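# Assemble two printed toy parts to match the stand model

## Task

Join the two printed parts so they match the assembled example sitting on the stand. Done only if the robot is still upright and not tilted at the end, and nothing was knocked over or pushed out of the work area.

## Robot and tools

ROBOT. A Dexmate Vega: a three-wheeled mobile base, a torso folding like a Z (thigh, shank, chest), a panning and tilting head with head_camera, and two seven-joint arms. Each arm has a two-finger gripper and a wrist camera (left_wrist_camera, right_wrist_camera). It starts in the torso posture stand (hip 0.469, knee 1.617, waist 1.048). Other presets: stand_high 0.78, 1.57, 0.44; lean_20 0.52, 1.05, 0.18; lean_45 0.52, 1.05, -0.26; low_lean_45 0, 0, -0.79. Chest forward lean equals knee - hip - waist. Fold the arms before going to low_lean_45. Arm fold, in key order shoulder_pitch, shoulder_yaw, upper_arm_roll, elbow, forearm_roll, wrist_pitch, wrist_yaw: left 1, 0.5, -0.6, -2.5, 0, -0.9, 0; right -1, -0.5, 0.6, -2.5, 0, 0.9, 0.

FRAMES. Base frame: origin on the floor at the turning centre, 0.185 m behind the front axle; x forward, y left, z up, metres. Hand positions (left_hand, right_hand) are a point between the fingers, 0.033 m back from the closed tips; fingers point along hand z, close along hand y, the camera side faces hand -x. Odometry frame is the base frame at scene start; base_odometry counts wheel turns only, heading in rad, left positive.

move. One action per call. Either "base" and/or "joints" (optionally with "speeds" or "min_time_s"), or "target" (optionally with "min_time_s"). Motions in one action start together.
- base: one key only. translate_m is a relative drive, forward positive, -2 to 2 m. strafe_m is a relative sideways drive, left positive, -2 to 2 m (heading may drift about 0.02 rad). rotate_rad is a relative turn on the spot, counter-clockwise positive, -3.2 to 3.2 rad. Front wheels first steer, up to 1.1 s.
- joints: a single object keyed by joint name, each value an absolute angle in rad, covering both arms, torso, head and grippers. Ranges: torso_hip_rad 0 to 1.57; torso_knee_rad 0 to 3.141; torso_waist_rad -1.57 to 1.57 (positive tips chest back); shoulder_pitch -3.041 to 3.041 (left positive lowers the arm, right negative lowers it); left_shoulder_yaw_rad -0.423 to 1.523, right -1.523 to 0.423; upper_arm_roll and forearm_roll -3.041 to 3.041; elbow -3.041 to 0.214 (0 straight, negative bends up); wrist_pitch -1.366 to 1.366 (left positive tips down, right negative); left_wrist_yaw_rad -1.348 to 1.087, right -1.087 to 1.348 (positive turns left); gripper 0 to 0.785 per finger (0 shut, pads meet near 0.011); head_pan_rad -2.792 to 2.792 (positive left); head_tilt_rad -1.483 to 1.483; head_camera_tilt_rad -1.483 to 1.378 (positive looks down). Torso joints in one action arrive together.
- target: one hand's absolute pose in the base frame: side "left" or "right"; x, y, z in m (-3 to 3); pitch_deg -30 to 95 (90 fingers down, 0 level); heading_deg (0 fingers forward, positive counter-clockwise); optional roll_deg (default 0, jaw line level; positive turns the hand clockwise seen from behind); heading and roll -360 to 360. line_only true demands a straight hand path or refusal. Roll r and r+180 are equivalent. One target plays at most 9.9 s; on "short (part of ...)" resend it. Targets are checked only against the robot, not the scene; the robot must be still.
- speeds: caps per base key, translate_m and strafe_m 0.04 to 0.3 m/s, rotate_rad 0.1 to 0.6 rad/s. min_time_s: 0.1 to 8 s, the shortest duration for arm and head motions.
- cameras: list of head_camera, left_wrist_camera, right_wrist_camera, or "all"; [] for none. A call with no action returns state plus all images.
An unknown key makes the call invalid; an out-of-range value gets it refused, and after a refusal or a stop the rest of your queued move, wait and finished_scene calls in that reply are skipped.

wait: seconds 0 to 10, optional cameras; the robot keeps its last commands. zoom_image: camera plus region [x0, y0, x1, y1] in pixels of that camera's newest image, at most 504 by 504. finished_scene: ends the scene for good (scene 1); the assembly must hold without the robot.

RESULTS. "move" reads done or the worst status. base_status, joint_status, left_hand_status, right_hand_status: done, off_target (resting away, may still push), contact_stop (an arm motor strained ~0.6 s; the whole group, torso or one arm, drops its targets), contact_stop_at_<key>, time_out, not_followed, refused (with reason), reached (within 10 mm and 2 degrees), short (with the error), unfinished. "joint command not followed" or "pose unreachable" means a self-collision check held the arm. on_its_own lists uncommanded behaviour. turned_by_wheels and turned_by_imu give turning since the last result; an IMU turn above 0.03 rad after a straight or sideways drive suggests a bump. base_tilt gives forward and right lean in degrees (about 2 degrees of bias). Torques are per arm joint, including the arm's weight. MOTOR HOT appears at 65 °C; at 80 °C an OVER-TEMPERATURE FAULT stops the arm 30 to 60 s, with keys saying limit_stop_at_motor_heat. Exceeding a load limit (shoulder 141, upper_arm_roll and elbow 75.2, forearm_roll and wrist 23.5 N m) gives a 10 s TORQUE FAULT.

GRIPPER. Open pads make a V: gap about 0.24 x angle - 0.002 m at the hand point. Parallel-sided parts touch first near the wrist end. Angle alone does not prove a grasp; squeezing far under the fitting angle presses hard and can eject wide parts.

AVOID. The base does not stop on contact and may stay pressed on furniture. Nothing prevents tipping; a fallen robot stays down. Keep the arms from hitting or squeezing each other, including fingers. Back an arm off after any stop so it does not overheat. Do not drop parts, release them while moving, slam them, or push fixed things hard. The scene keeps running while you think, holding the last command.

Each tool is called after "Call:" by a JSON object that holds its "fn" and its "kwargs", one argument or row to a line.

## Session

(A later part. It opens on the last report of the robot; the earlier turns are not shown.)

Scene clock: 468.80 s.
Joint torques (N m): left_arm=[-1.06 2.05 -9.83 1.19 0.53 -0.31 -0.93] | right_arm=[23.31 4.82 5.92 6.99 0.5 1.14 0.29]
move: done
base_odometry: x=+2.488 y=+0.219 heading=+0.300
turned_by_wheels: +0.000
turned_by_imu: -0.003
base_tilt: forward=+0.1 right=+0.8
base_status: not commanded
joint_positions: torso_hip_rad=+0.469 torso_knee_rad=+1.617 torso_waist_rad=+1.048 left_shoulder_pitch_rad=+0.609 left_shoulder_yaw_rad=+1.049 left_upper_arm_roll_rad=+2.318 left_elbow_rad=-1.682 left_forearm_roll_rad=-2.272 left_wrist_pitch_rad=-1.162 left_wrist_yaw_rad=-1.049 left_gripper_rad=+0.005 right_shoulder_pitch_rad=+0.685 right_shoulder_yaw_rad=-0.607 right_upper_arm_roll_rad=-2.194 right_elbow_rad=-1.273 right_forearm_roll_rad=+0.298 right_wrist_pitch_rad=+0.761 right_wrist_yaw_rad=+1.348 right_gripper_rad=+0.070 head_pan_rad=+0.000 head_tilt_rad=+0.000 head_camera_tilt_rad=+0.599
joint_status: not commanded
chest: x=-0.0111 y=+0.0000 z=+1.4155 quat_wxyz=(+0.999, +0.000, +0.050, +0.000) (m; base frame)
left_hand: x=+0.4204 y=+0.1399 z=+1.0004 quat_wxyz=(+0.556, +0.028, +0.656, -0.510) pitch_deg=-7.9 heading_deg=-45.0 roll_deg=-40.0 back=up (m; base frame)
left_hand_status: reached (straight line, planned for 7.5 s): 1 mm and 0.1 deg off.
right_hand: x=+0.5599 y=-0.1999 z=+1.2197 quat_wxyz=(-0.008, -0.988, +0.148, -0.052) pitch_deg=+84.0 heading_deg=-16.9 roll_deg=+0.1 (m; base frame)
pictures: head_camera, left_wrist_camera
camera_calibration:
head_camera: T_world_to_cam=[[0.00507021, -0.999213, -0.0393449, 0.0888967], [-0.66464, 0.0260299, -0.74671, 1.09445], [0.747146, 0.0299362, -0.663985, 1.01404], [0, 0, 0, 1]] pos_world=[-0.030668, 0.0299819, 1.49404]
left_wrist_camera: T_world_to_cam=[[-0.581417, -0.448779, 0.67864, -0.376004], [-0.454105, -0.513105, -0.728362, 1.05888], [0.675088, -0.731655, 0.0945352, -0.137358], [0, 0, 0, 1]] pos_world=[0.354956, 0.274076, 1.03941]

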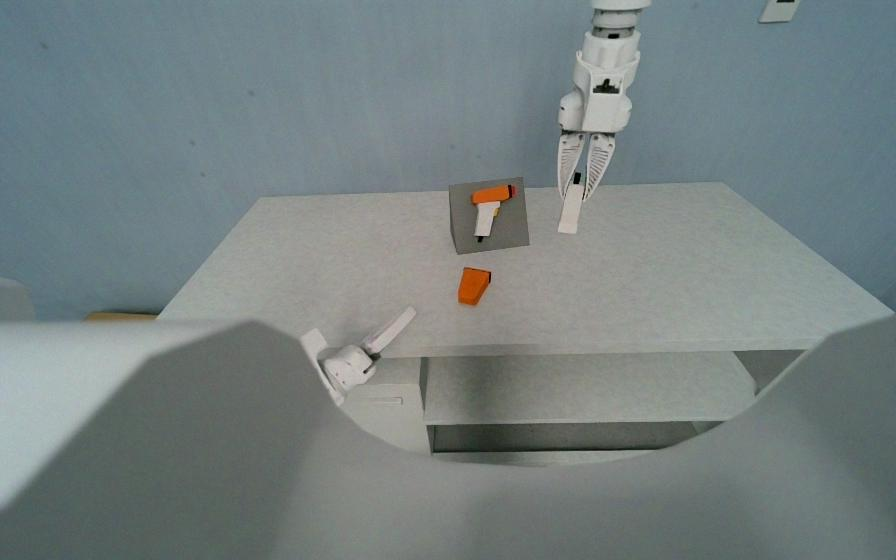

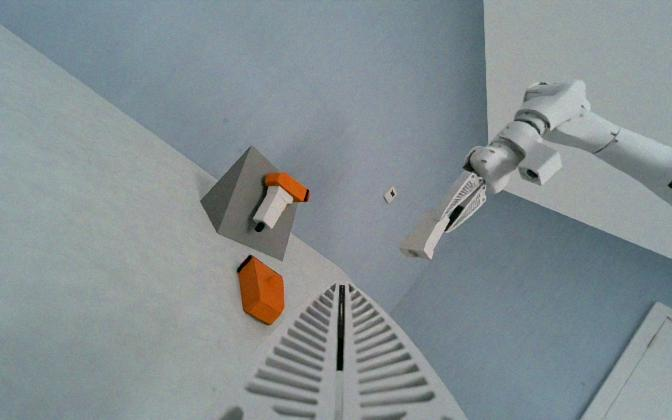

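Call:
{"fn": "move", "kwargs": {
  "target": {"side": "right", "x": 0.587, "y": 0.0, "z": 1.08, "pitch_deg": 60, "heading_deg": -17, "line_only": true},
  "min_time_s": 5,
  "cameras": ["head_camera", "right_wrist_camera", "left_wrist_camera"]
}}

Scene clock: 551.80 s.
Joint torques (N m): left_arm=[-2.3 4.08 -10.61 -0.29 0.56 -1.12 -0.4] | right_arm=[11.01 -1.23 7.71 4.39 -1.25 -0.77 0.03]
move: done
base_odometry: x=+2.488 y=+0.219 heading=+0.300
turned_by_wheels: +0.000
turned_by_imu: -0.002
base_tilt: forward=+0.1 right=+0.7
base_status: not commanded
joint_positions: torso_hip_rad=+0.469 torso_knee_rad=+1.617 torso_waist_rad=+1.048 left_shoulder_pitch_rad=+0.614 left_shoulder_yaw_rad=+1.048 left_upper_arm_roll_rad=+2.315 left_elbow_rad=-1.679 left_forearm_roll_rad=-2.275 left_wrist_pitch_rad=-1.163 left_wrist_yaw_rad=-1.054 left_gripper_rad=+0.005 right_shoulder_pitch_rad=+0.509 right_shoulder_yaw_rad=-0.135 right_upper_arm_roll_rad=-2.210 right_elbow_rad=-1.652 right_forearm_roll_rad=-0.030 right_wrist_pitch_rad=-0.256 right_wrist_yaw_rad=+1.063 right_gripper_rad=+0.070 head_pan_rad=+0.000 head_tilt_rad=+0.000 head_camera_tilt_rad=+0.599
joint_status: not commanded
chest: x=-0.0111 y=+0.0000 z=+1.4155 quat_wxyz=(+0.999, +0.000, +0.050, +0.000) (m; base frame)
left_hand: x=+0.4200 y=+0.1400 z=+0.9999 quat_wxyz=(+0.556, +0.029, +0.656, -0.510) pitch_deg=-8.0 heading_deg=-45.0 roll_deg=-40.0 back=up (m; base frame)
right_hand: x=+0.5869 y=-0.0013 z=+1.0809 quat_wxyz=(-0.038, -0.956, +0.143, -0.255) pitch_deg=+60.2 heading_deg=-17.1 roll_deg=-0.1 back=down (m; base frame)
right_hand_status: reached (straight line, planned for 5.0 s): 2 mm and 0.2 deg off.
pictures: head_camera, left_wrist_camera, right_wrist_camera
camera_calibration:
head_camera: T_world_to_cam=[[0.00507021, -0.999213, -0.0393449, 0.0888967], [-0.66464, 0.0260299, -0.74671, 1.09445], [0.747146, 0.0299362, -0.663985, 1.01404], [0, 0, 0, 1]] pos_world=[-0.030668, 0.0299819, 1.49404]
left_wrist_camera: T_world_to_cam=[[-0.582344, -0.448194, 0.678231, -0.375242], [-0.453074, -0.513772, -0.728534, 1.05815], [0.674981, -0.731547, 0.0961273, -0.138458], [0, 0, 0, 1]] pos_world=[0.354356, 0.274177, 1.03871]
right_wrist_camera: T_world_to_cam=[[0.296505, 0.954731, 0.023937, -0.199445], [0.773067, -0.254653, 0.580964, -1.02158], [0.56076, -0.153754, -0.813578, 0.695598], [0, 0, 0, 1]] pos_world=[0.458824, 0.0372189, 1.1642]

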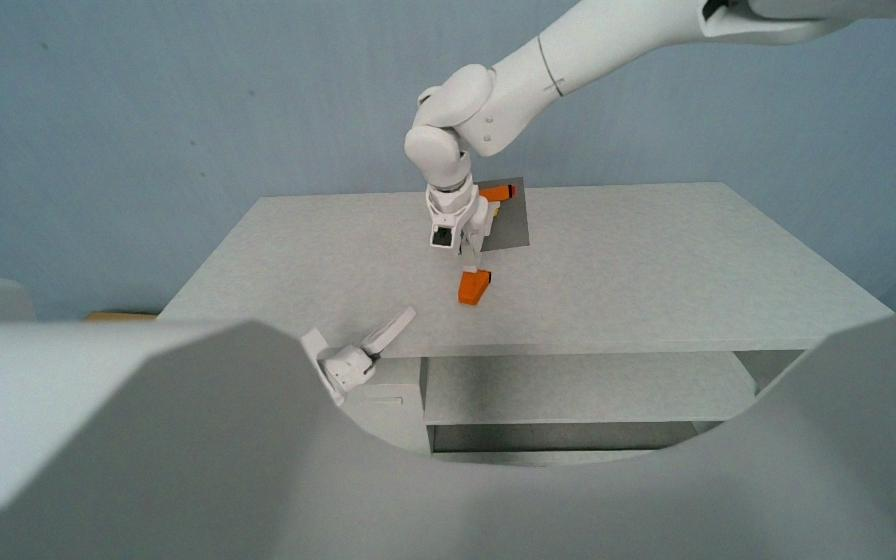

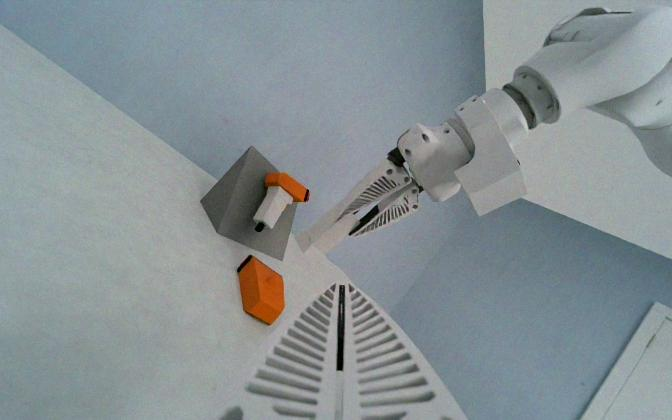

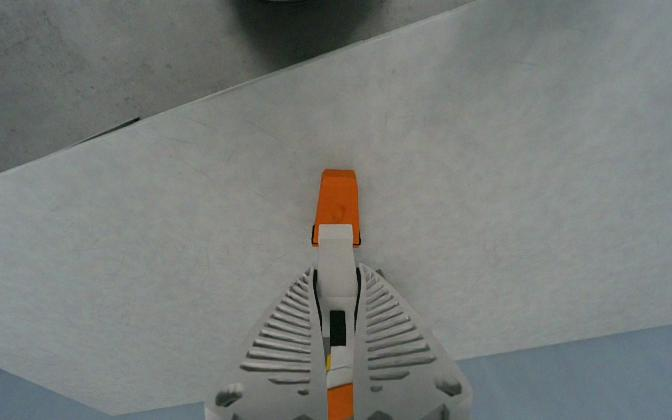

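Call:
{"fn": "zoom_image", "kwargs": {
  "camera": "right_wrist_camera",
  "region": [280, 150, 400, 270]
}}

Call:
{"fn": "zoom_image", "kwargs": {
  "camera": "left_wrist_camera",
  "region": [220, 180, 400, 340]
}}

Call:
{"fn": "zoom_image", "kwargs": {
  "camera": "head_camera",
  "region": [420, 210, 540, 320]
}}

Scaled by 4.200 from the camera's 672x420 image, which has a finer 960x600 frame.

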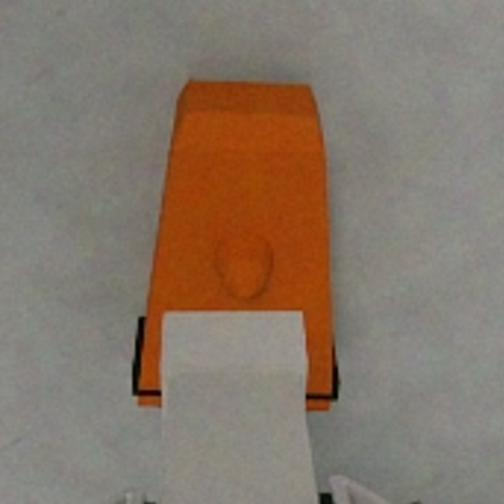

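Scaled by 2.800 from the camera's 672x420 image, which has a finer 960x600 frame.

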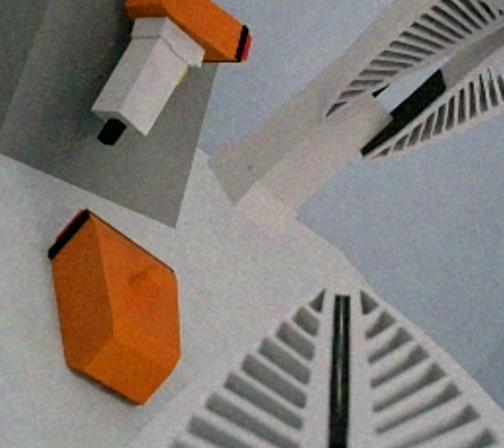

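Scaled by 4.200 from the camera's 896x560 image, which has a finer 960x600 frame.

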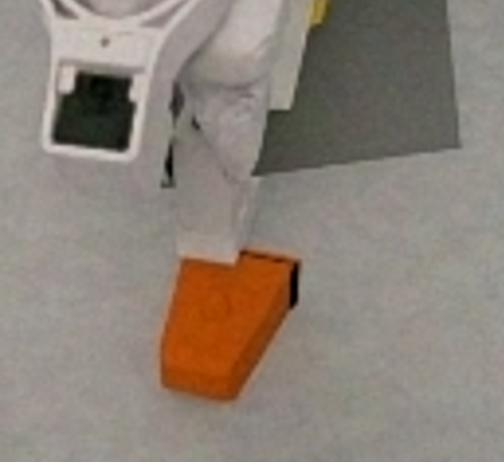

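Call:
{"fn": "move", "kwargs": {
  "target": {"side": "right", "x": 0.595, "y": 0.0033, "z": 1.042, "pitch_deg": 60, "heading_deg": -19.5, "line_only": true},
  "min_time_s": 3,
  "cameras": ["head_camera", "right_wrist_camera", "left_wrist_camera"]
}}

Call:
{"fn": "zoom_image", "kwargs": {
  "camera": "right_wrist_camera",
  "region": [280, 150, 400, 270]
}}

Call:
{"fn": "zoom_image", "kwargs": {
  "camera": "left_wrist_camera",
  "region": [220, 180, 400, 340]
}}

Call:
{"fn": "zoom_image", "kwargs": {
  "camera": "head_camera",
  "region": [420, 210, 540, 320]
}}

Scene clock: 579.30 s.
Joint torques (N m): left_arm=[-1.78 2.03 -4.32 0.47 1.17 -1.5 -0.91] | right_arm=[10.09 0.77 8.84 4.65 -1.56 -1.58 -0.97]
move: done
base_odometry: x=+2.488 y=+0.219 heading=+0.300
turned_by_wheels: +0.000
turned_by_imu: -0.001
base_tilt: forward=+0.0 right=+0.8
base_status: not commanded
joint_positions: torso_hip_rad=+0.469 torso_knee_rad=+1.617 torso_waist_rad=+1.048 left_shoulder_pitch_rad=+0.614 left_shoulder_yaw_rad=+1.048 left_upper_arm_roll_rad=+2.315 left_elbow_rad=-1.679 left_forearm_roll_rad=-2.275 left_wrist_pitch_rad=-1.163 left_wrist_yaw_rad=-1.054 left_gripper_rad=+0.005 right_shoulder_pitch_rad=+0.417 right_shoulder_yaw_rad=-0.069 right_upper_arm_roll_rad=-2.230 right_elbow_rad=-1.552 right_forearm_roll_rad=-0.039 right_wrist_pitch_rad=-0.297 right_wrist_yaw_rad=+1.050 right_gripper_rad=+0.070 head_pan_rad=+0.000 head_tilt_rad=+0.000 head_camera_tilt_rad=+0.599
joint_status: not commanded
chest: x=-0.0111 y=+0.0000 z=+1.4155 quat_wxyz=(+0.999, +0.000, +0.050, +0.000) (m; base frame)
left_hand: x=+0.4200 y=+0.1400 z=+0.9999 quat_wxyz=(+0.556, +0.029, +0.656, -0.510) pitch_deg=-8.0 heading_deg=-45.0 roll_deg=-40.0 back=up (m; base frame)
right_hand: x=+0.5947 y=+0.0032 z=+1.0433 quat_wxyz=(-0.044, -0.952, +0.163, -0.255) pitch_deg=+60.0 heading_deg=-19.4 roll_deg=+0.0 back=down (m; base frame)
right_hand_status: reached (straight line, planned for 3.0 s): 1 mm and 0.1 deg off.
pictures: head_camera, left_wrist_camera, right_wrist_camera
camera_calibration:
head_camera: T_world_to_cam=[[0.00507021, -0.999213, -0.0393449, 0.0888967], [-0.66464, 0.0260299, -0.74671, 1.09445], [0.747146, 0.0299362, -0.663985, 1.01404], [0, 0, 0, 1]] pos_world=[-0.030668, 0.0299819, 1.49404]
left_wrist_camera: T_world_to_cam=[[-0.582344, -0.448194, 0.678231, -0.375242], [-0.453074, -0.513772, -0.728534, 1.05815], [0.674981, -0.731547, 0.0961273, -0.138458], [0, 0, 0, 1]] pos_world=[0.354356, 0.274177, 1.03871]
right_wrist_camera: T_world_to_cam=[[0.336343, 0.941424, 0.0243684, -0.229319], [0.760305, -0.286721, 0.582861, -0.998931], [0.555706, -0.177513, -0.812207, 0.662979], [0, 0, 0, 1]] pos_world=[0.468201, 0.047159, 1.1263]

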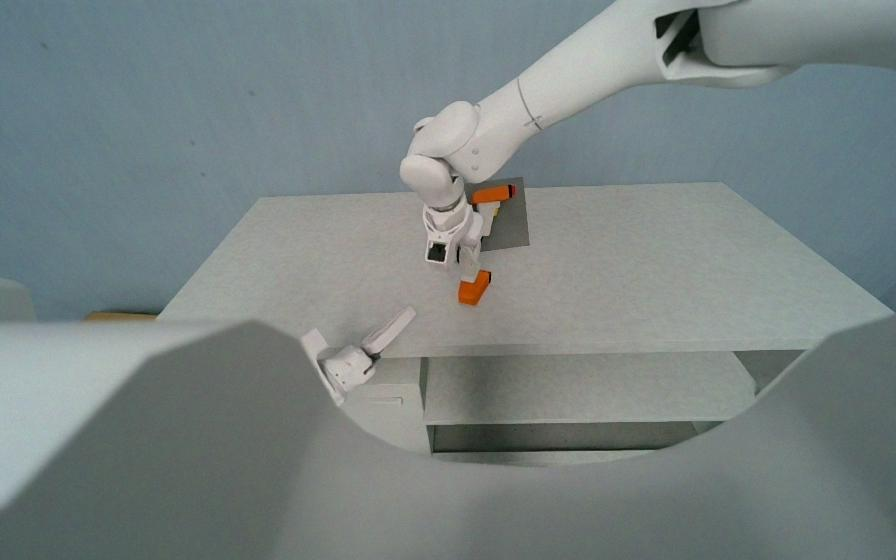

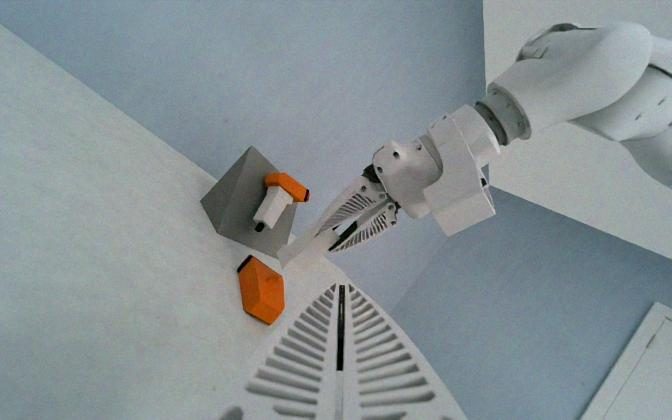

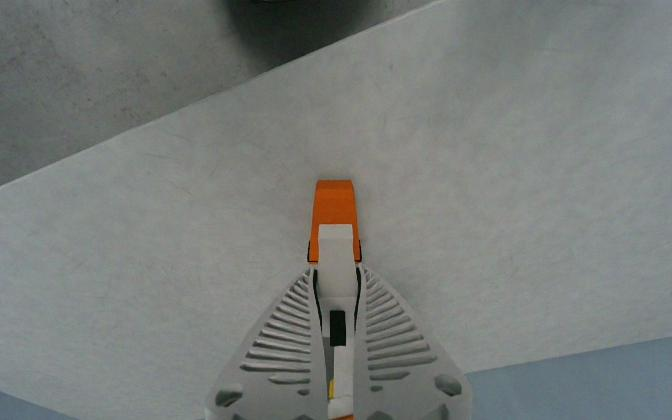

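Scaled by 4.200 from the camera's 672x420 image, which has a finer 960x600 frame.

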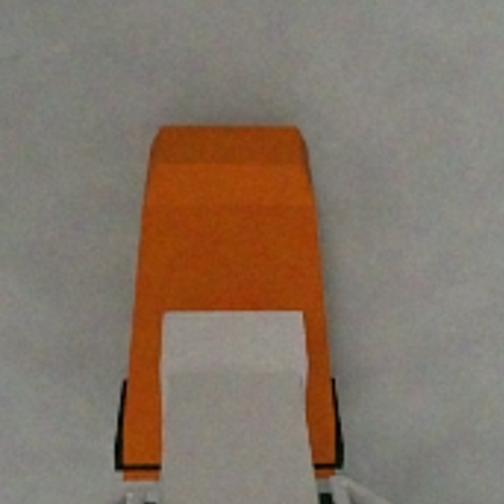

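Scaled by 2.800 from the camera's 672x420 image, which has a finer 960x600 frame.

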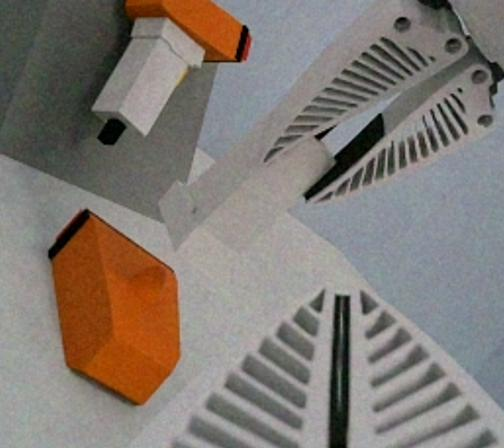

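Scaled by 4.200 from the camera's 896x560 image, which has a finer 960x600 frame.

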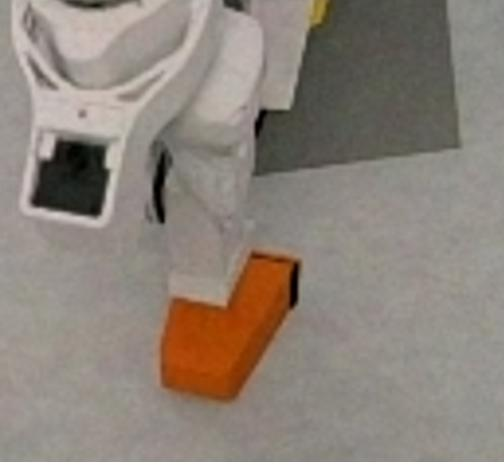

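Call:
{"fn": "zoom_image", "kwargs": {
  "camera": "left_wrist_camera",
  "region": [230, 235, 310, 335]
}}

Scaled by 5.040 from the camera's 672x420 image, which has a finer 960x600 frame.

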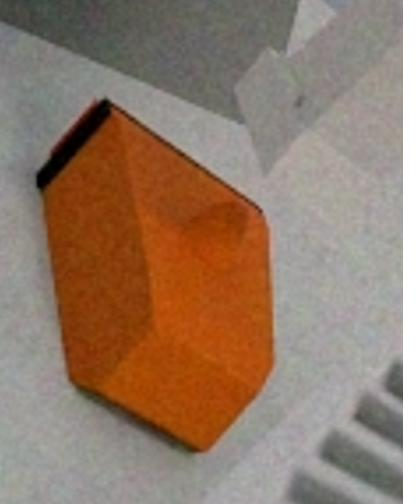

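Call:
{"fn": "move", "kwargs": {
  "target": {"side": "right", "x": 0.6008, "y": -0.0006, "z": 1.0225, "pitch_deg": 60, "heading_deg": -20.3, "line_only": true},
  "min_time_s": 3,
  "cameras": ["head_camera", "right_wrist_camera", "left_wrist_camera"]
}}

Call:
{"fn": "zoom_image", "kwargs": {
  "camera": "right_wrist_camera",
  "region": [280, 150, 400, 270]
}}

Call:
{"fn": "zoom_image", "kwargs": {
  "camera": "left_wrist_camera",
  "region": [230, 235, 310, 335]
}}

Call:
{"fn": "zoom_image", "kwargs": {
  "camera": "head_camera",
  "region": [420, 230, 520, 310]
}}

Scene clock: 656.20 s.
Joint torques (N m): left_arm=[-3.68 4.59 -10.65 -0.8 0.42 -1.48 -0.73] | right_arm=[9.04 1.87 5.56 4.18 0.13 -2.45 -0.28]
move: done
base_odometry: x=+2.488 y=+0.219 heading=+0.300
turned_by_wheels: +0.000
turned_by_imu: -0.002
base_tilt: forward=+0.1 right=+0.8
base_status: not commanded
joint_positions: torso_hip_rad=+0.469 torso_knee_rad=+1.617 torso_waist_rad=+1.048 left_shoulder_pitch_rad=+0.614 left_shoulder_yaw_rad=+1.048 left_upper_arm_roll_rad=+2.315 left_elbow_rad=-1.679 left_forearm_roll_rad=-2.275 left_wrist_pitch_rad=-1.163 left_wrist_yaw_rad=-1.054 left_gripper_rad=+0.005 right_shoulder_pitch_rad=+0.373 right_shoulder_yaw_rad=-0.052 right_upper_arm_roll_rad=-2.247 right_elbow_rad=-1.502 right_forearm_roll_rad=-0.050 right_wrist_pitch_rad=-0.301 right_wrist_yaw_rad=+1.033 right_gripper_rad=+0.070 head_pan_rad=+0.000 head_tilt_rad=+0.000 head_camera_tilt_rad=+0.599
joint_status: not commanded
chest: x=-0.0111 y=+0.0000 z=+1.4155 quat_wxyz=(+0.999, +0.000, +0.050, +0.000) (m; base frame)
left_hand: x=+0.4200 y=+0.1400 z=+0.9999 quat_wxyz=(+0.556, +0.029, +0.656, -0.510) pitch_deg=-8.0 heading_deg=-45.0 roll_deg=-40.0 back=up (m; base frame)
right_hand: x=+0.6005 y=-0.0004 z=+1.0232 quat_wxyz=(-0.046, -0.951, +0.170, -0.255) pitch_deg=+60.0 heading_deg=-20.3 roll_deg=+0.0 back=down (m; base frame)
right_hand_status: reached (straight line, planned for 3.0 s): 1 mm and 0.0 deg off.
pictures: head_camera, left_wrist_camera, right_wrist_camera
camera_calibration:
head_camera: T_world_to_cam=[[0.00507021, -0.999213, -0.0393449, 0.0888967], [-0.66464, 0.0260299, -0.74671, 1.09445], [0.747146, 0.0299362, -0.663985, 1.01404], [0, 0, 0, 1]] pos_world=[-0.030668, 0.0299819, 1.49404]
left_wrist_camera: T_world_to_cam=[[-0.582344, -0.448194, 0.678231, -0.375242], [-0.453074, -0.513772, -0.728534, 1.05815], [0.674981, -0.731547, 0.0961273, -0.138458], [0, 0, 0, 1]] pos_world=[0.354356, 0.274177, 1.03871]
right_wrist_camera: T_world_to_cam=[[0.350262, 0.936333, 0.0244483, -0.235857], [0.755888, -0.297983, 0.582958, -0.990143], [0.553127, -0.185708, -0.812135, 0.644258], [0, 0, 0, 1]] pos_world=[0.474692, 0.0454383, 1.1062]

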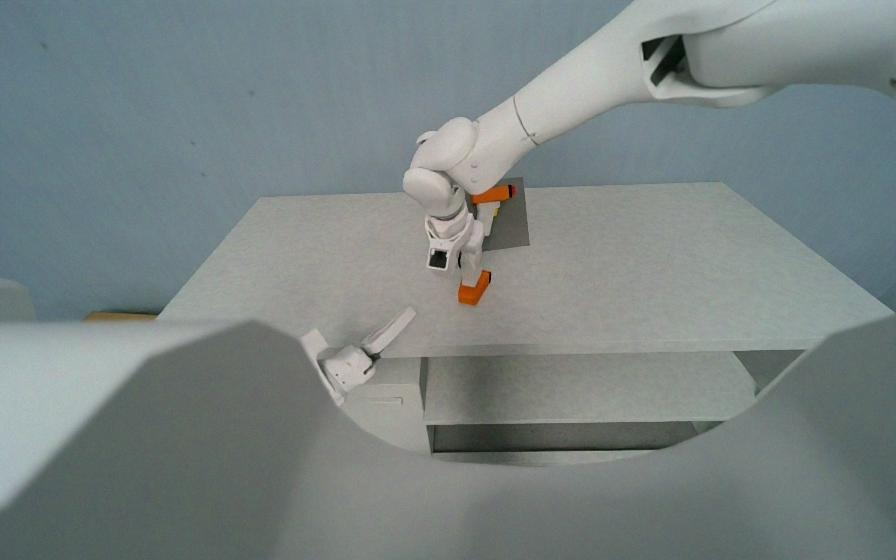

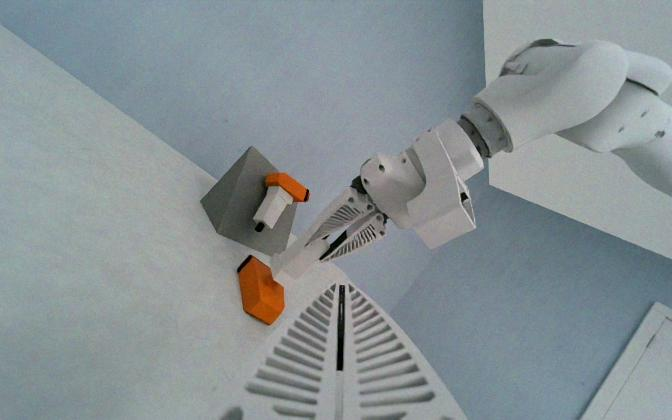

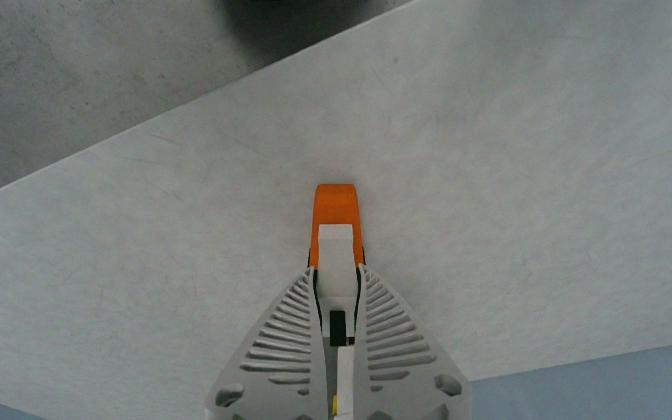

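Scaled by 4.200 from the camera's 672x420 image, which has a finer 960x600 frame.

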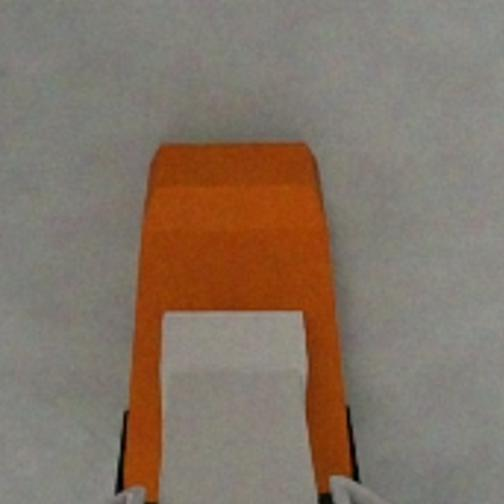

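Scaled by 5.040 from the camera's 672x420 image, which has a finer 960x600 frame.

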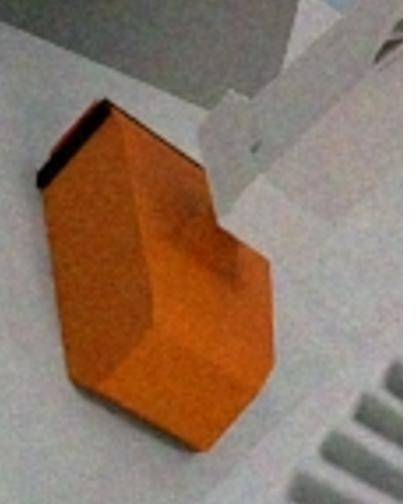

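Scaled by 5.040 from the camera's 896x560 image, which has a finer 960x600 frame.

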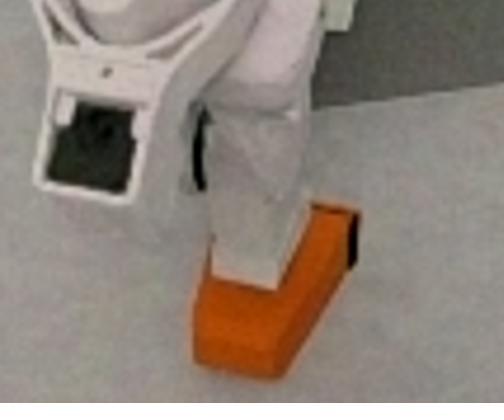

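Call:
{"fn": "move", "kwargs": {
  "target": {"side": "left", "x": 0.47, "y": 0.20, "z": 1.0, "pitch_deg": 5, "heading_deg": -70, "roll_deg": -60, "line_only": true},
  "min_time_s": 3,
  "cameras": ["head_camera", "left_wrist_camera"]
}}

Scene clock: 678.77 s.
Joint torques (N m): left_arm=[-16.51 2.18 -10.03 5.56 -0.95 -0.82 -1.69] | right_arm=[7.34 0.98 7.27 5.8 -0.85 -1.71 -0.49]
move: done
base_odometry: x=+2.488 y=+0.219 heading=+0.300
turned_by_wheels: +0.000
turned_by_imu: -0.002
base_tilt: forward=+0.0 right=+0.7
base_status: not commanded
joint_positions: torso_hip_rad=+0.469 torso_knee_rad=+1.617 torso_waist_rad=+1.048 left_shoulder_pitch_rad=+0.233 left_shoulder_yaw_rad=+1.047 left_upper_arm_roll_rad=+2.357 left_elbow_rad=-1.153 left_forearm_roll_rad=-2.192 left_wrist_pitch_rad=-0.001 left_wrist_yaw_rad=-1.346 left_gripper_rad=+0.005 right_shoulder_pitch_rad=+0.371 right_shoulder_yaw_rad=-0.051 right_upper_arm_roll_rad=-2.247 right_elbow_rad=-1.501 right_forearm_roll_rad=-0.050 right_wrist_pitch_rad=-0.301 right_wrist_yaw_rad=+1.033 right_gripper_rad=+0.070 head_pan_rad=+0.000 head_tilt_rad=+0.000 head_camera_tilt_rad=+0.599
joint_status: not commanded
chest: x=-0.0111 y=+0.0000 z=+1.4155 quat_wxyz=(+0.999, +0.000, +0.050, +0.000) (m; base frame)
left_hand: x=+0.4694 y=+0.1997 z=+0.9994 quat_wxyz=(+0.286, +0.064, +0.735, -0.612) pitch_deg=+5.0 heading_deg=-69.9 roll_deg=-59.9 back=up (m; base frame)
left_hand_status: reached (straight line, planned for 4.0 s): 1 mm and 0.1 deg off.
right_hand: x=+0.6007 y=-0.0006 z=+1.0226 quat_wxyz=(-0.046, -0.951, +0.170, -0.255) pitch_deg=+60.0 heading_deg=-20.3 roll_deg=+0.0 back=down (m; base frame)
pictures: head_camera, left_wrist_camera
camera_calibration:
head_camera: T_world_to_cam=[[0.00507021, -0.999213, -0.0393449, 0.0888967], [-0.66464, 0.0260299, -0.74671, 1.09445], [0.747146, 0.0299362, -0.663985, 1.01404], [0, 0, 0, 1]] pos_world=[-0.030668, 0.0299819, 1.49404]
left_wrist_camera: T_world_to_cam=[[-0.397483, -0.228593, 0.88868, -0.660221], [-0.870025, -0.21394, -0.44417, 0.962515], [0.291658, -0.949724, -0.113844, 0.305203], [0, 0, 0, 1]] pos_world=[0.48597, 0.344857, 1.04899]

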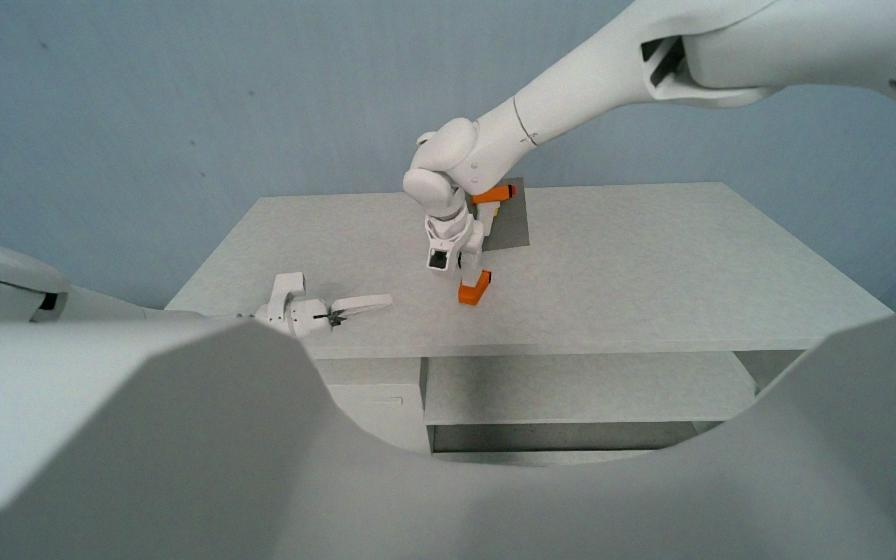

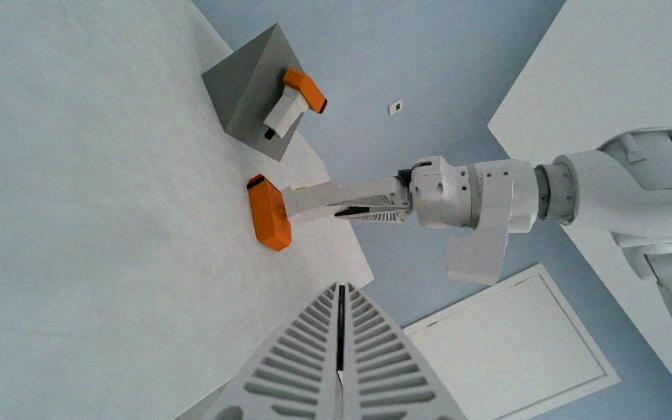

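Call:
{"fn": "zoom_image", "kwargs": {
  "camera": "left_wrist_camera",
  "region": [240, 160, 330, 260]
}}

Call:
{"fn": "zoom_image", "kwargs": {
  "camera": "left_wrist_camera",
  "region": [265, 175, 305, 225]
}}

Scaled by 5.040 from the camera's 672x420 image, which has a finer 960x600 frame.

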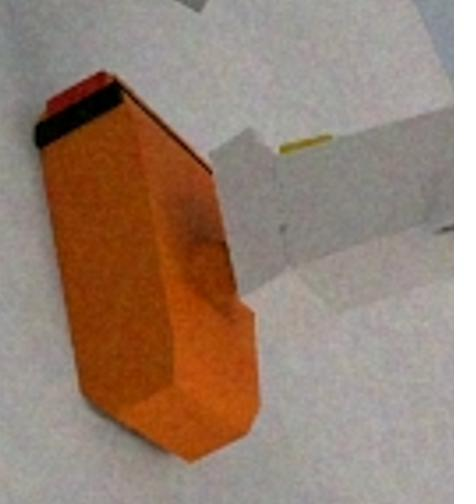

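Scaled by 10.080 from the camera's 672x420 image, which has a finer 960x600 frame.

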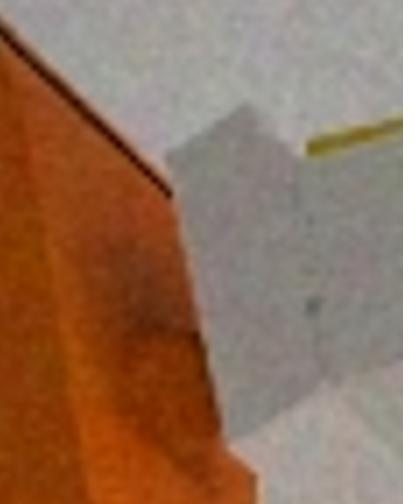

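Call:
{"fn": "move", "kwargs": {
  "target": {"side": "right", "x": 0.6008, "y": 0.0003, "z": 1.013, "pitch_deg": 60, "heading_deg": -20.3, "line_only": true},
  "min_time_s": 2,
  "cameras": ["head_camera", "right_wrist_camera", "left_wrist_camera"]
}}

Call:
{"fn": "zoom_image", "kwargs": {
  "camera": "right_wrist_camera",
  "region": [280, 150, 400, 270]
}}

Call:
{"fn": "zoom_image", "kwargs": {
  "camera": "left_wrist_camera",
  "region": [240, 160, 330, 260]
}}

Call:
{"fn": "zoom_image", "kwargs": {
  "camera": "head_camera",
  "region": [420, 230, 520, 310]
}}

Scene clock: 707.07 s.
Joint torques (N m): left_arm=[-14.76 4.79 -9.88 5.18 -1.31 -0.61 -1.39] | right_arm=[10.12 0.51 6.21 5.15 -0.73 -1.48 -0.26]
move: done
base_odometry: x=+2.488 y=+0.219 heading=+0.300
turned_by_wheels: +0.000
turned_by_imu: -0.001
base_tilt: forward=+0.1 right=+0.7
base_status: not commanded
joint_positions: torso_hip_rad=+0.469 torso_knee_rad=+1.617 torso_waist_rad=+1.048 left_shoulder_pitch_rad=+0.233 left_shoulder_yaw_rad=+1.046 left_upper_arm_roll_rad=+2.356 left_elbow_rad=-1.149 left_forearm_roll_rad=-2.191 left_wrist_pitch_rad=+0.004 left_wrist_yaw_rad=-1.348 left_gripper_rad=+0.005 right_shoulder_pitch_rad=+0.353 right_shoulder_yaw_rad=-0.042 right_upper_arm_roll_rad=-2.253 right_elbow_rad=-1.487 right_forearm_roll_rad=-0.055 right_wrist_pitch_rad=-0.306 right_wrist_yaw_rad=+1.025 right_gripper_rad=+0.070 head_pan_rad=+0.000 head_tilt_rad=+0.000 head_camera_tilt_rad=+0.599
joint_status: not commanded
chest: x=-0.0111 y=+0.0000 z=+1.4155 quat_wxyz=(+0.999, +0.000, +0.050, +0.000) (m; base frame)
left_hand: x=+0.4698 y=+0.2001 z=+0.9996 quat_wxyz=(+0.285, +0.064, +0.735, -0.612) pitch_deg=+5.0 heading_deg=-70.0 roll_deg=-60.0 back=up (m; base frame)
right_hand: x=+0.6007 y=+0.0003 z=+1.0136 quat_wxyz=(-0.046, -0.951, +0.170, -0.255) pitch_deg=+60.0 heading_deg=-20.3 roll_deg=+0.0 back=down (m; base frame)
right_hand_status: reached (straight line, planned for 2.0 s): 1 mm and 0.0 deg off.
pictures: head_camera, left_wrist_camera, right_wrist_camera
camera_calibration:
head_camera: T_world_to_cam=[[0.00507021, -0.999213, -0.0393449, 0.0888967], [-0.66464, 0.0260299, -0.74671, 1.09445], [0.747146, 0.0299362, -0.663985, 1.01404], [0, 0, 0, 1]] pos_world=[-0.030668, 0.0299819, 1.49404]
left_wrist_camera: T_world_to_cam=[[-0.396023, -0.228044, 0.889473, -0.661801], [-0.871129, -0.212986, -0.442461, 0.961626], [0.290346, -0.95007, -0.114308, 0.306676], [0, 0, 0, 1]] pos_world=[0.486569, 0.345257, 1.04919]
right_wrist_camera: T_world_to_cam=[[0.350746, 0.936152, 0.0244323, -0.236644], [0.755739, -0.298365, 0.582955, -0.984368], [0.553024, -0.186005, -0.812137, 0.636565], [0, 0, 0, 1]] pos_world=[0.474892, 0.0462376, 1.0966]

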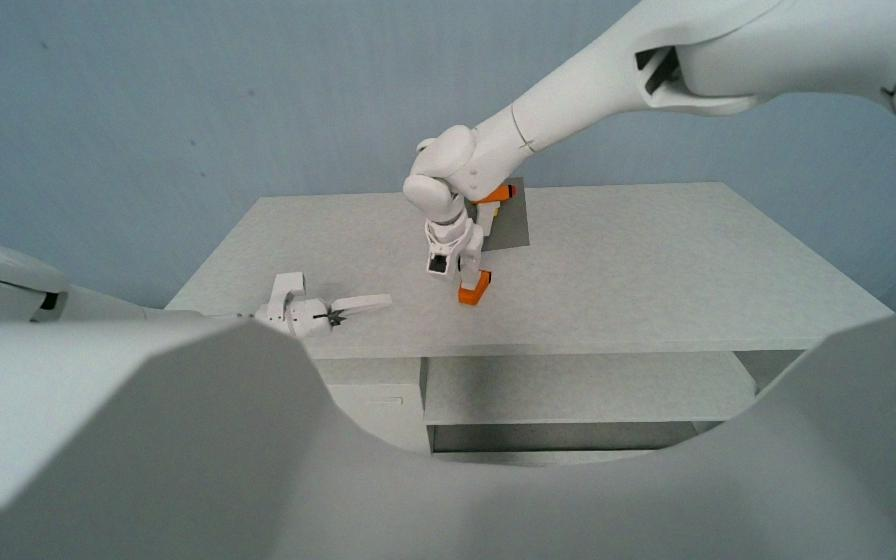

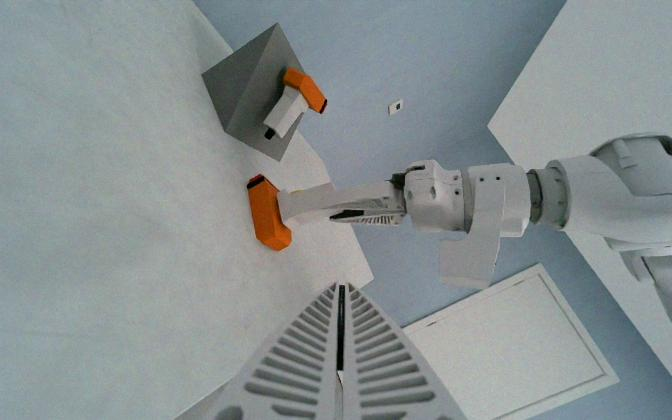

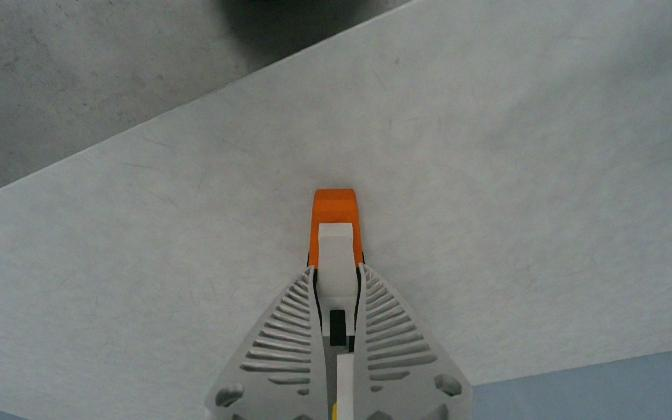

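Scaled by 4.200 from the camera's 672x420 image, which has a finer 960x600 frame.

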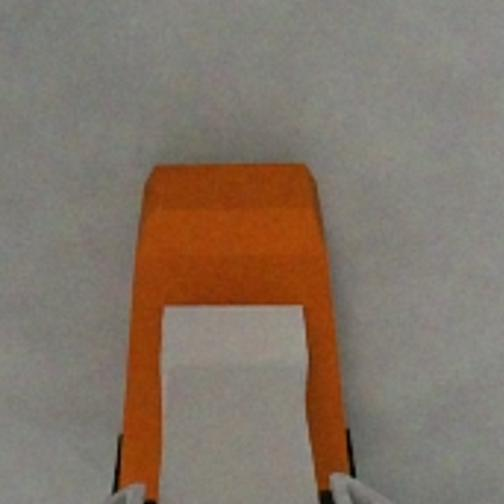

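Scaled by 5.040 from the camera's 672x420 image, which has a finer 960x600 frame.

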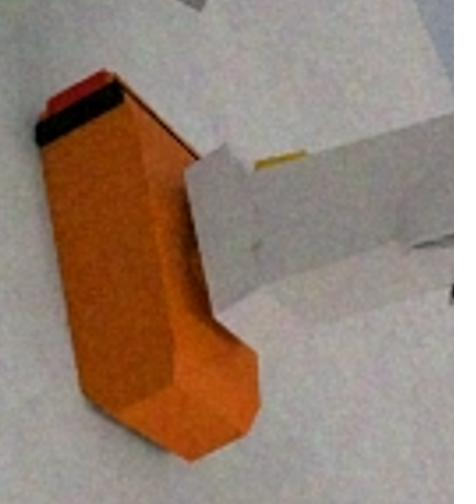

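Scaled by 5.040 from the camera's 896x560 image, which has a finer 960x600 frame.

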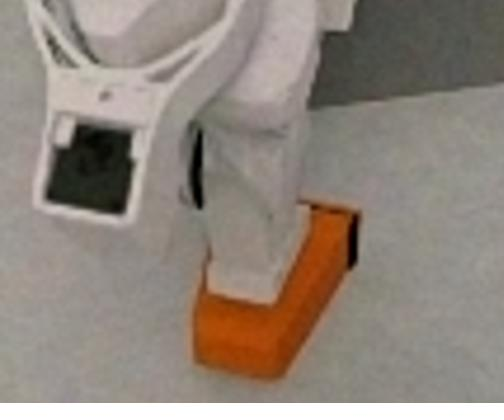

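Call:
{"fn": "move", "kwargs": {
  "target": {"side": "right", "x": 0.5988, "y": 0.001, "z": 1.010, "pitch_deg": 60, "heading_deg": -20.3, "line_only": true},
  "min_time_s": 2,
  "cameras": ["head_camera", "right_wrist_camera", "left_wrist_camera"]
}}

Call:
{"fn": "zoom_image", "kwargs": {
  "camera": "right_wrist_camera",
  "region": [280, 150, 400, 270]
}}

Call:
{"fn": "zoom_image", "kwargs": {
  "camera": "left_wrist_camera",
  "region": [240, 160, 330, 260]
}}

Call:
{"fn": "zoom_image", "kwargs": {
  "camera": "head_camera",
  "region": [420, 230, 520, 310]
}}

Scene clock: 731.33 s.
Joint torques (N m): left_arm=[-13.99 3.46 -7 5.41 -1.32 0.44 -1.38] | right_arm=[13.37 -0.15 4.19 0.98 -0.95 -1.5 -0.11]
move: done
base_odometry: x=+2.488 y=+0.219 heading=+0.300
turned_by_wheels: +0.000
turned_by_imu: -0.001
base_tilt: forward=+0.1 right=+0.8
base_status: not commanded
joint_positions: torso_hip_rad=+0.469 torso_knee_rad=+1.617 torso_waist_rad=+1.048 left_shoulder_pitch_rad=+0.233 left_shoulder_yaw_rad=+1.046 left_upper_arm_roll_rad=+2.356 left_elbow_rad=-1.149 left_forearm_roll_rad=-2.191 left_wrist_pitch_rad=+0.004 left_wrist_yaw_rad=-1.348 left_gripper_rad=+0.005 right_shoulder_pitch_rad=+0.347 right_shoulder_yaw_rad=-0.039 right_upper_arm_roll_rad=-2.255 right_elbow_rad=-1.490 right_forearm_roll_rad=-0.057 right_wrist_pitch_rad=-0.315 right_wrist_yaw_rad=+1.023 right_gripper_rad=+0.070 head_pan_rad=+0.000 head_tilt_rad=+0.000 head_camera_tilt_rad=+0.599
joint_status: not commanded
chest: x=-0.0111 y=+0.0000 z=+1.4155 quat_wxyz=(+0.999, +0.000, +0.050, +0.000) (m; base frame)
left_hand: x=+0.4698 y=+0.2001 z=+0.9996 quat_wxyz=(+0.285, +0.064, +0.735, -0.612) pitch_deg=+5.0 heading_deg=-70.0 roll_deg=-60.0 back=up (m; base frame)
right_hand: x=+0.5990 y=+0.0010 z=+1.0104 quat_wxyz=(-0.046, -0.951, +0.170, -0.255) pitch_deg=+60.0 heading_deg=-20.3 roll_deg=+0.0 back=down (m; base frame)
right_hand_status: reached (straight line, planned for 2.0 s): 0 mm and 0.0 deg off.
pictures: head_camera, left_wrist_camera, right_wrist_camera
camera_calibration:
head_camera: T_world_to_cam=[[0.00507021, -0.999213, -0.0393449, 0.0888967], [-0.66464, 0.0260299, -0.74671, 1.09445], [0.747146, 0.0299362, -0.663985, 1.01404], [0, 0, 0, 1]] pos_world=[-0.030668, 0.0299819, 1.49404]
left_wrist_camera: T_world_to_cam=[[-0.396023, -0.228044, 0.889473, -0.661801], [-0.871129, -0.212986, -0.442461, 0.961626], [0.290346, -0.95007, -0.114308, 0.306676], [0, 0, 0, 1]] pos_world=[0.486569, 0.345257, 1.04919]
right_wrist_camera: T_world_to_cam=[[0.350915, 0.936084, 0.0246101, -0.236765], [0.755578, -0.298576, 0.583056, -0.980929], [0.553137, -0.186008, -0.812059, 0.634854], [0, 0, 0, 1]] pos_world=[0.473092, 0.0468375, 1.0933]

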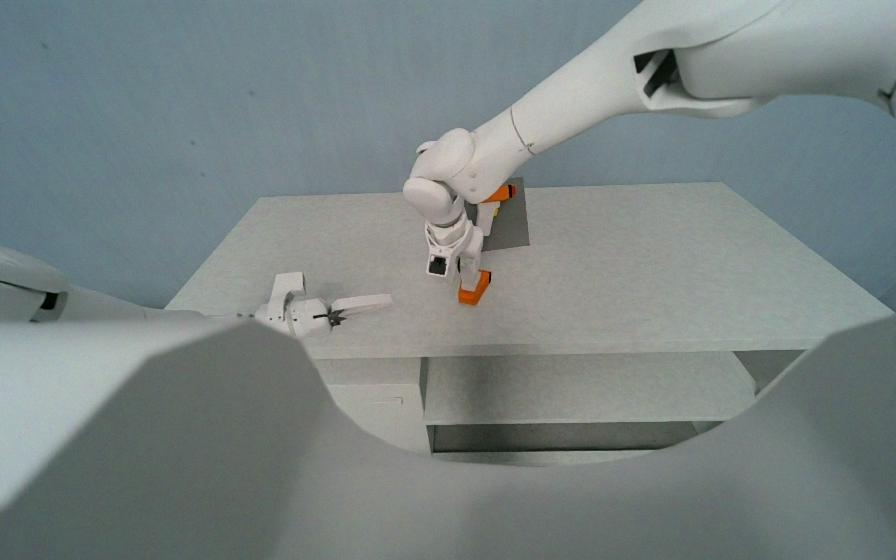

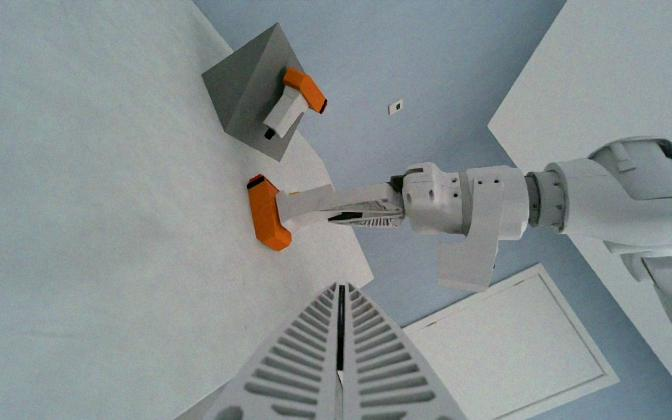

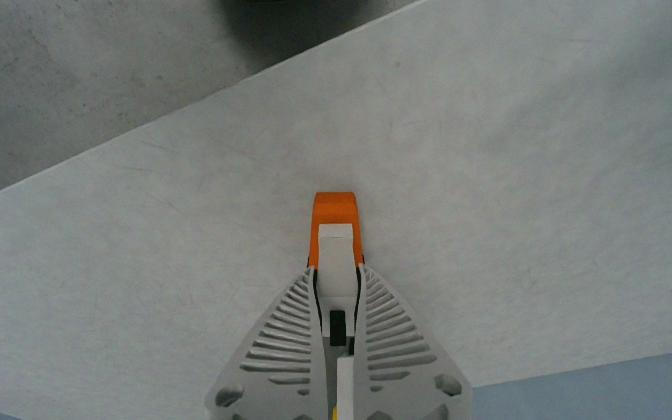

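Scaled by 4.200 from the camera's 672x420 image, which has a finer 960x600 frame.

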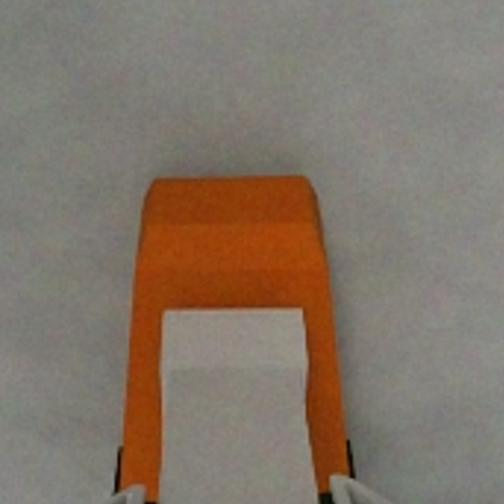

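Scaled by 5.040 from the camera's 672x420 image, which has a finer 960x600 frame.

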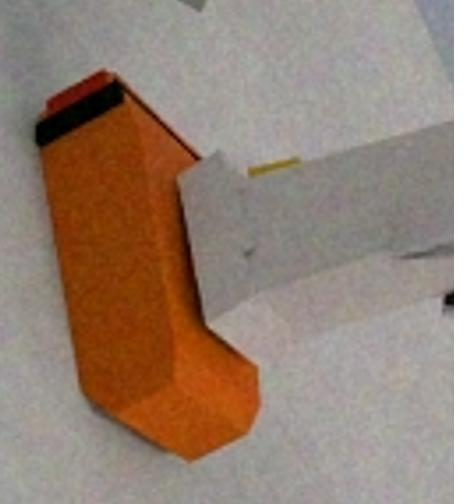

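Scaled by 5.040 from the camera's 896x560 image, which has a finer 960x600 frame.

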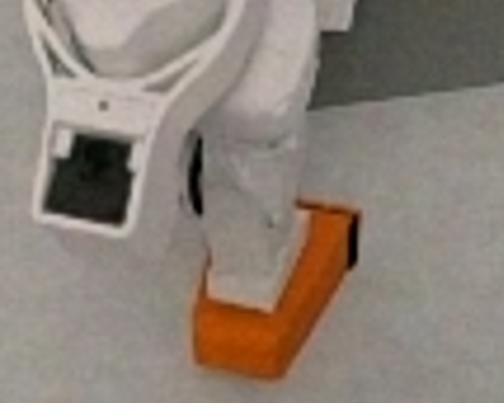

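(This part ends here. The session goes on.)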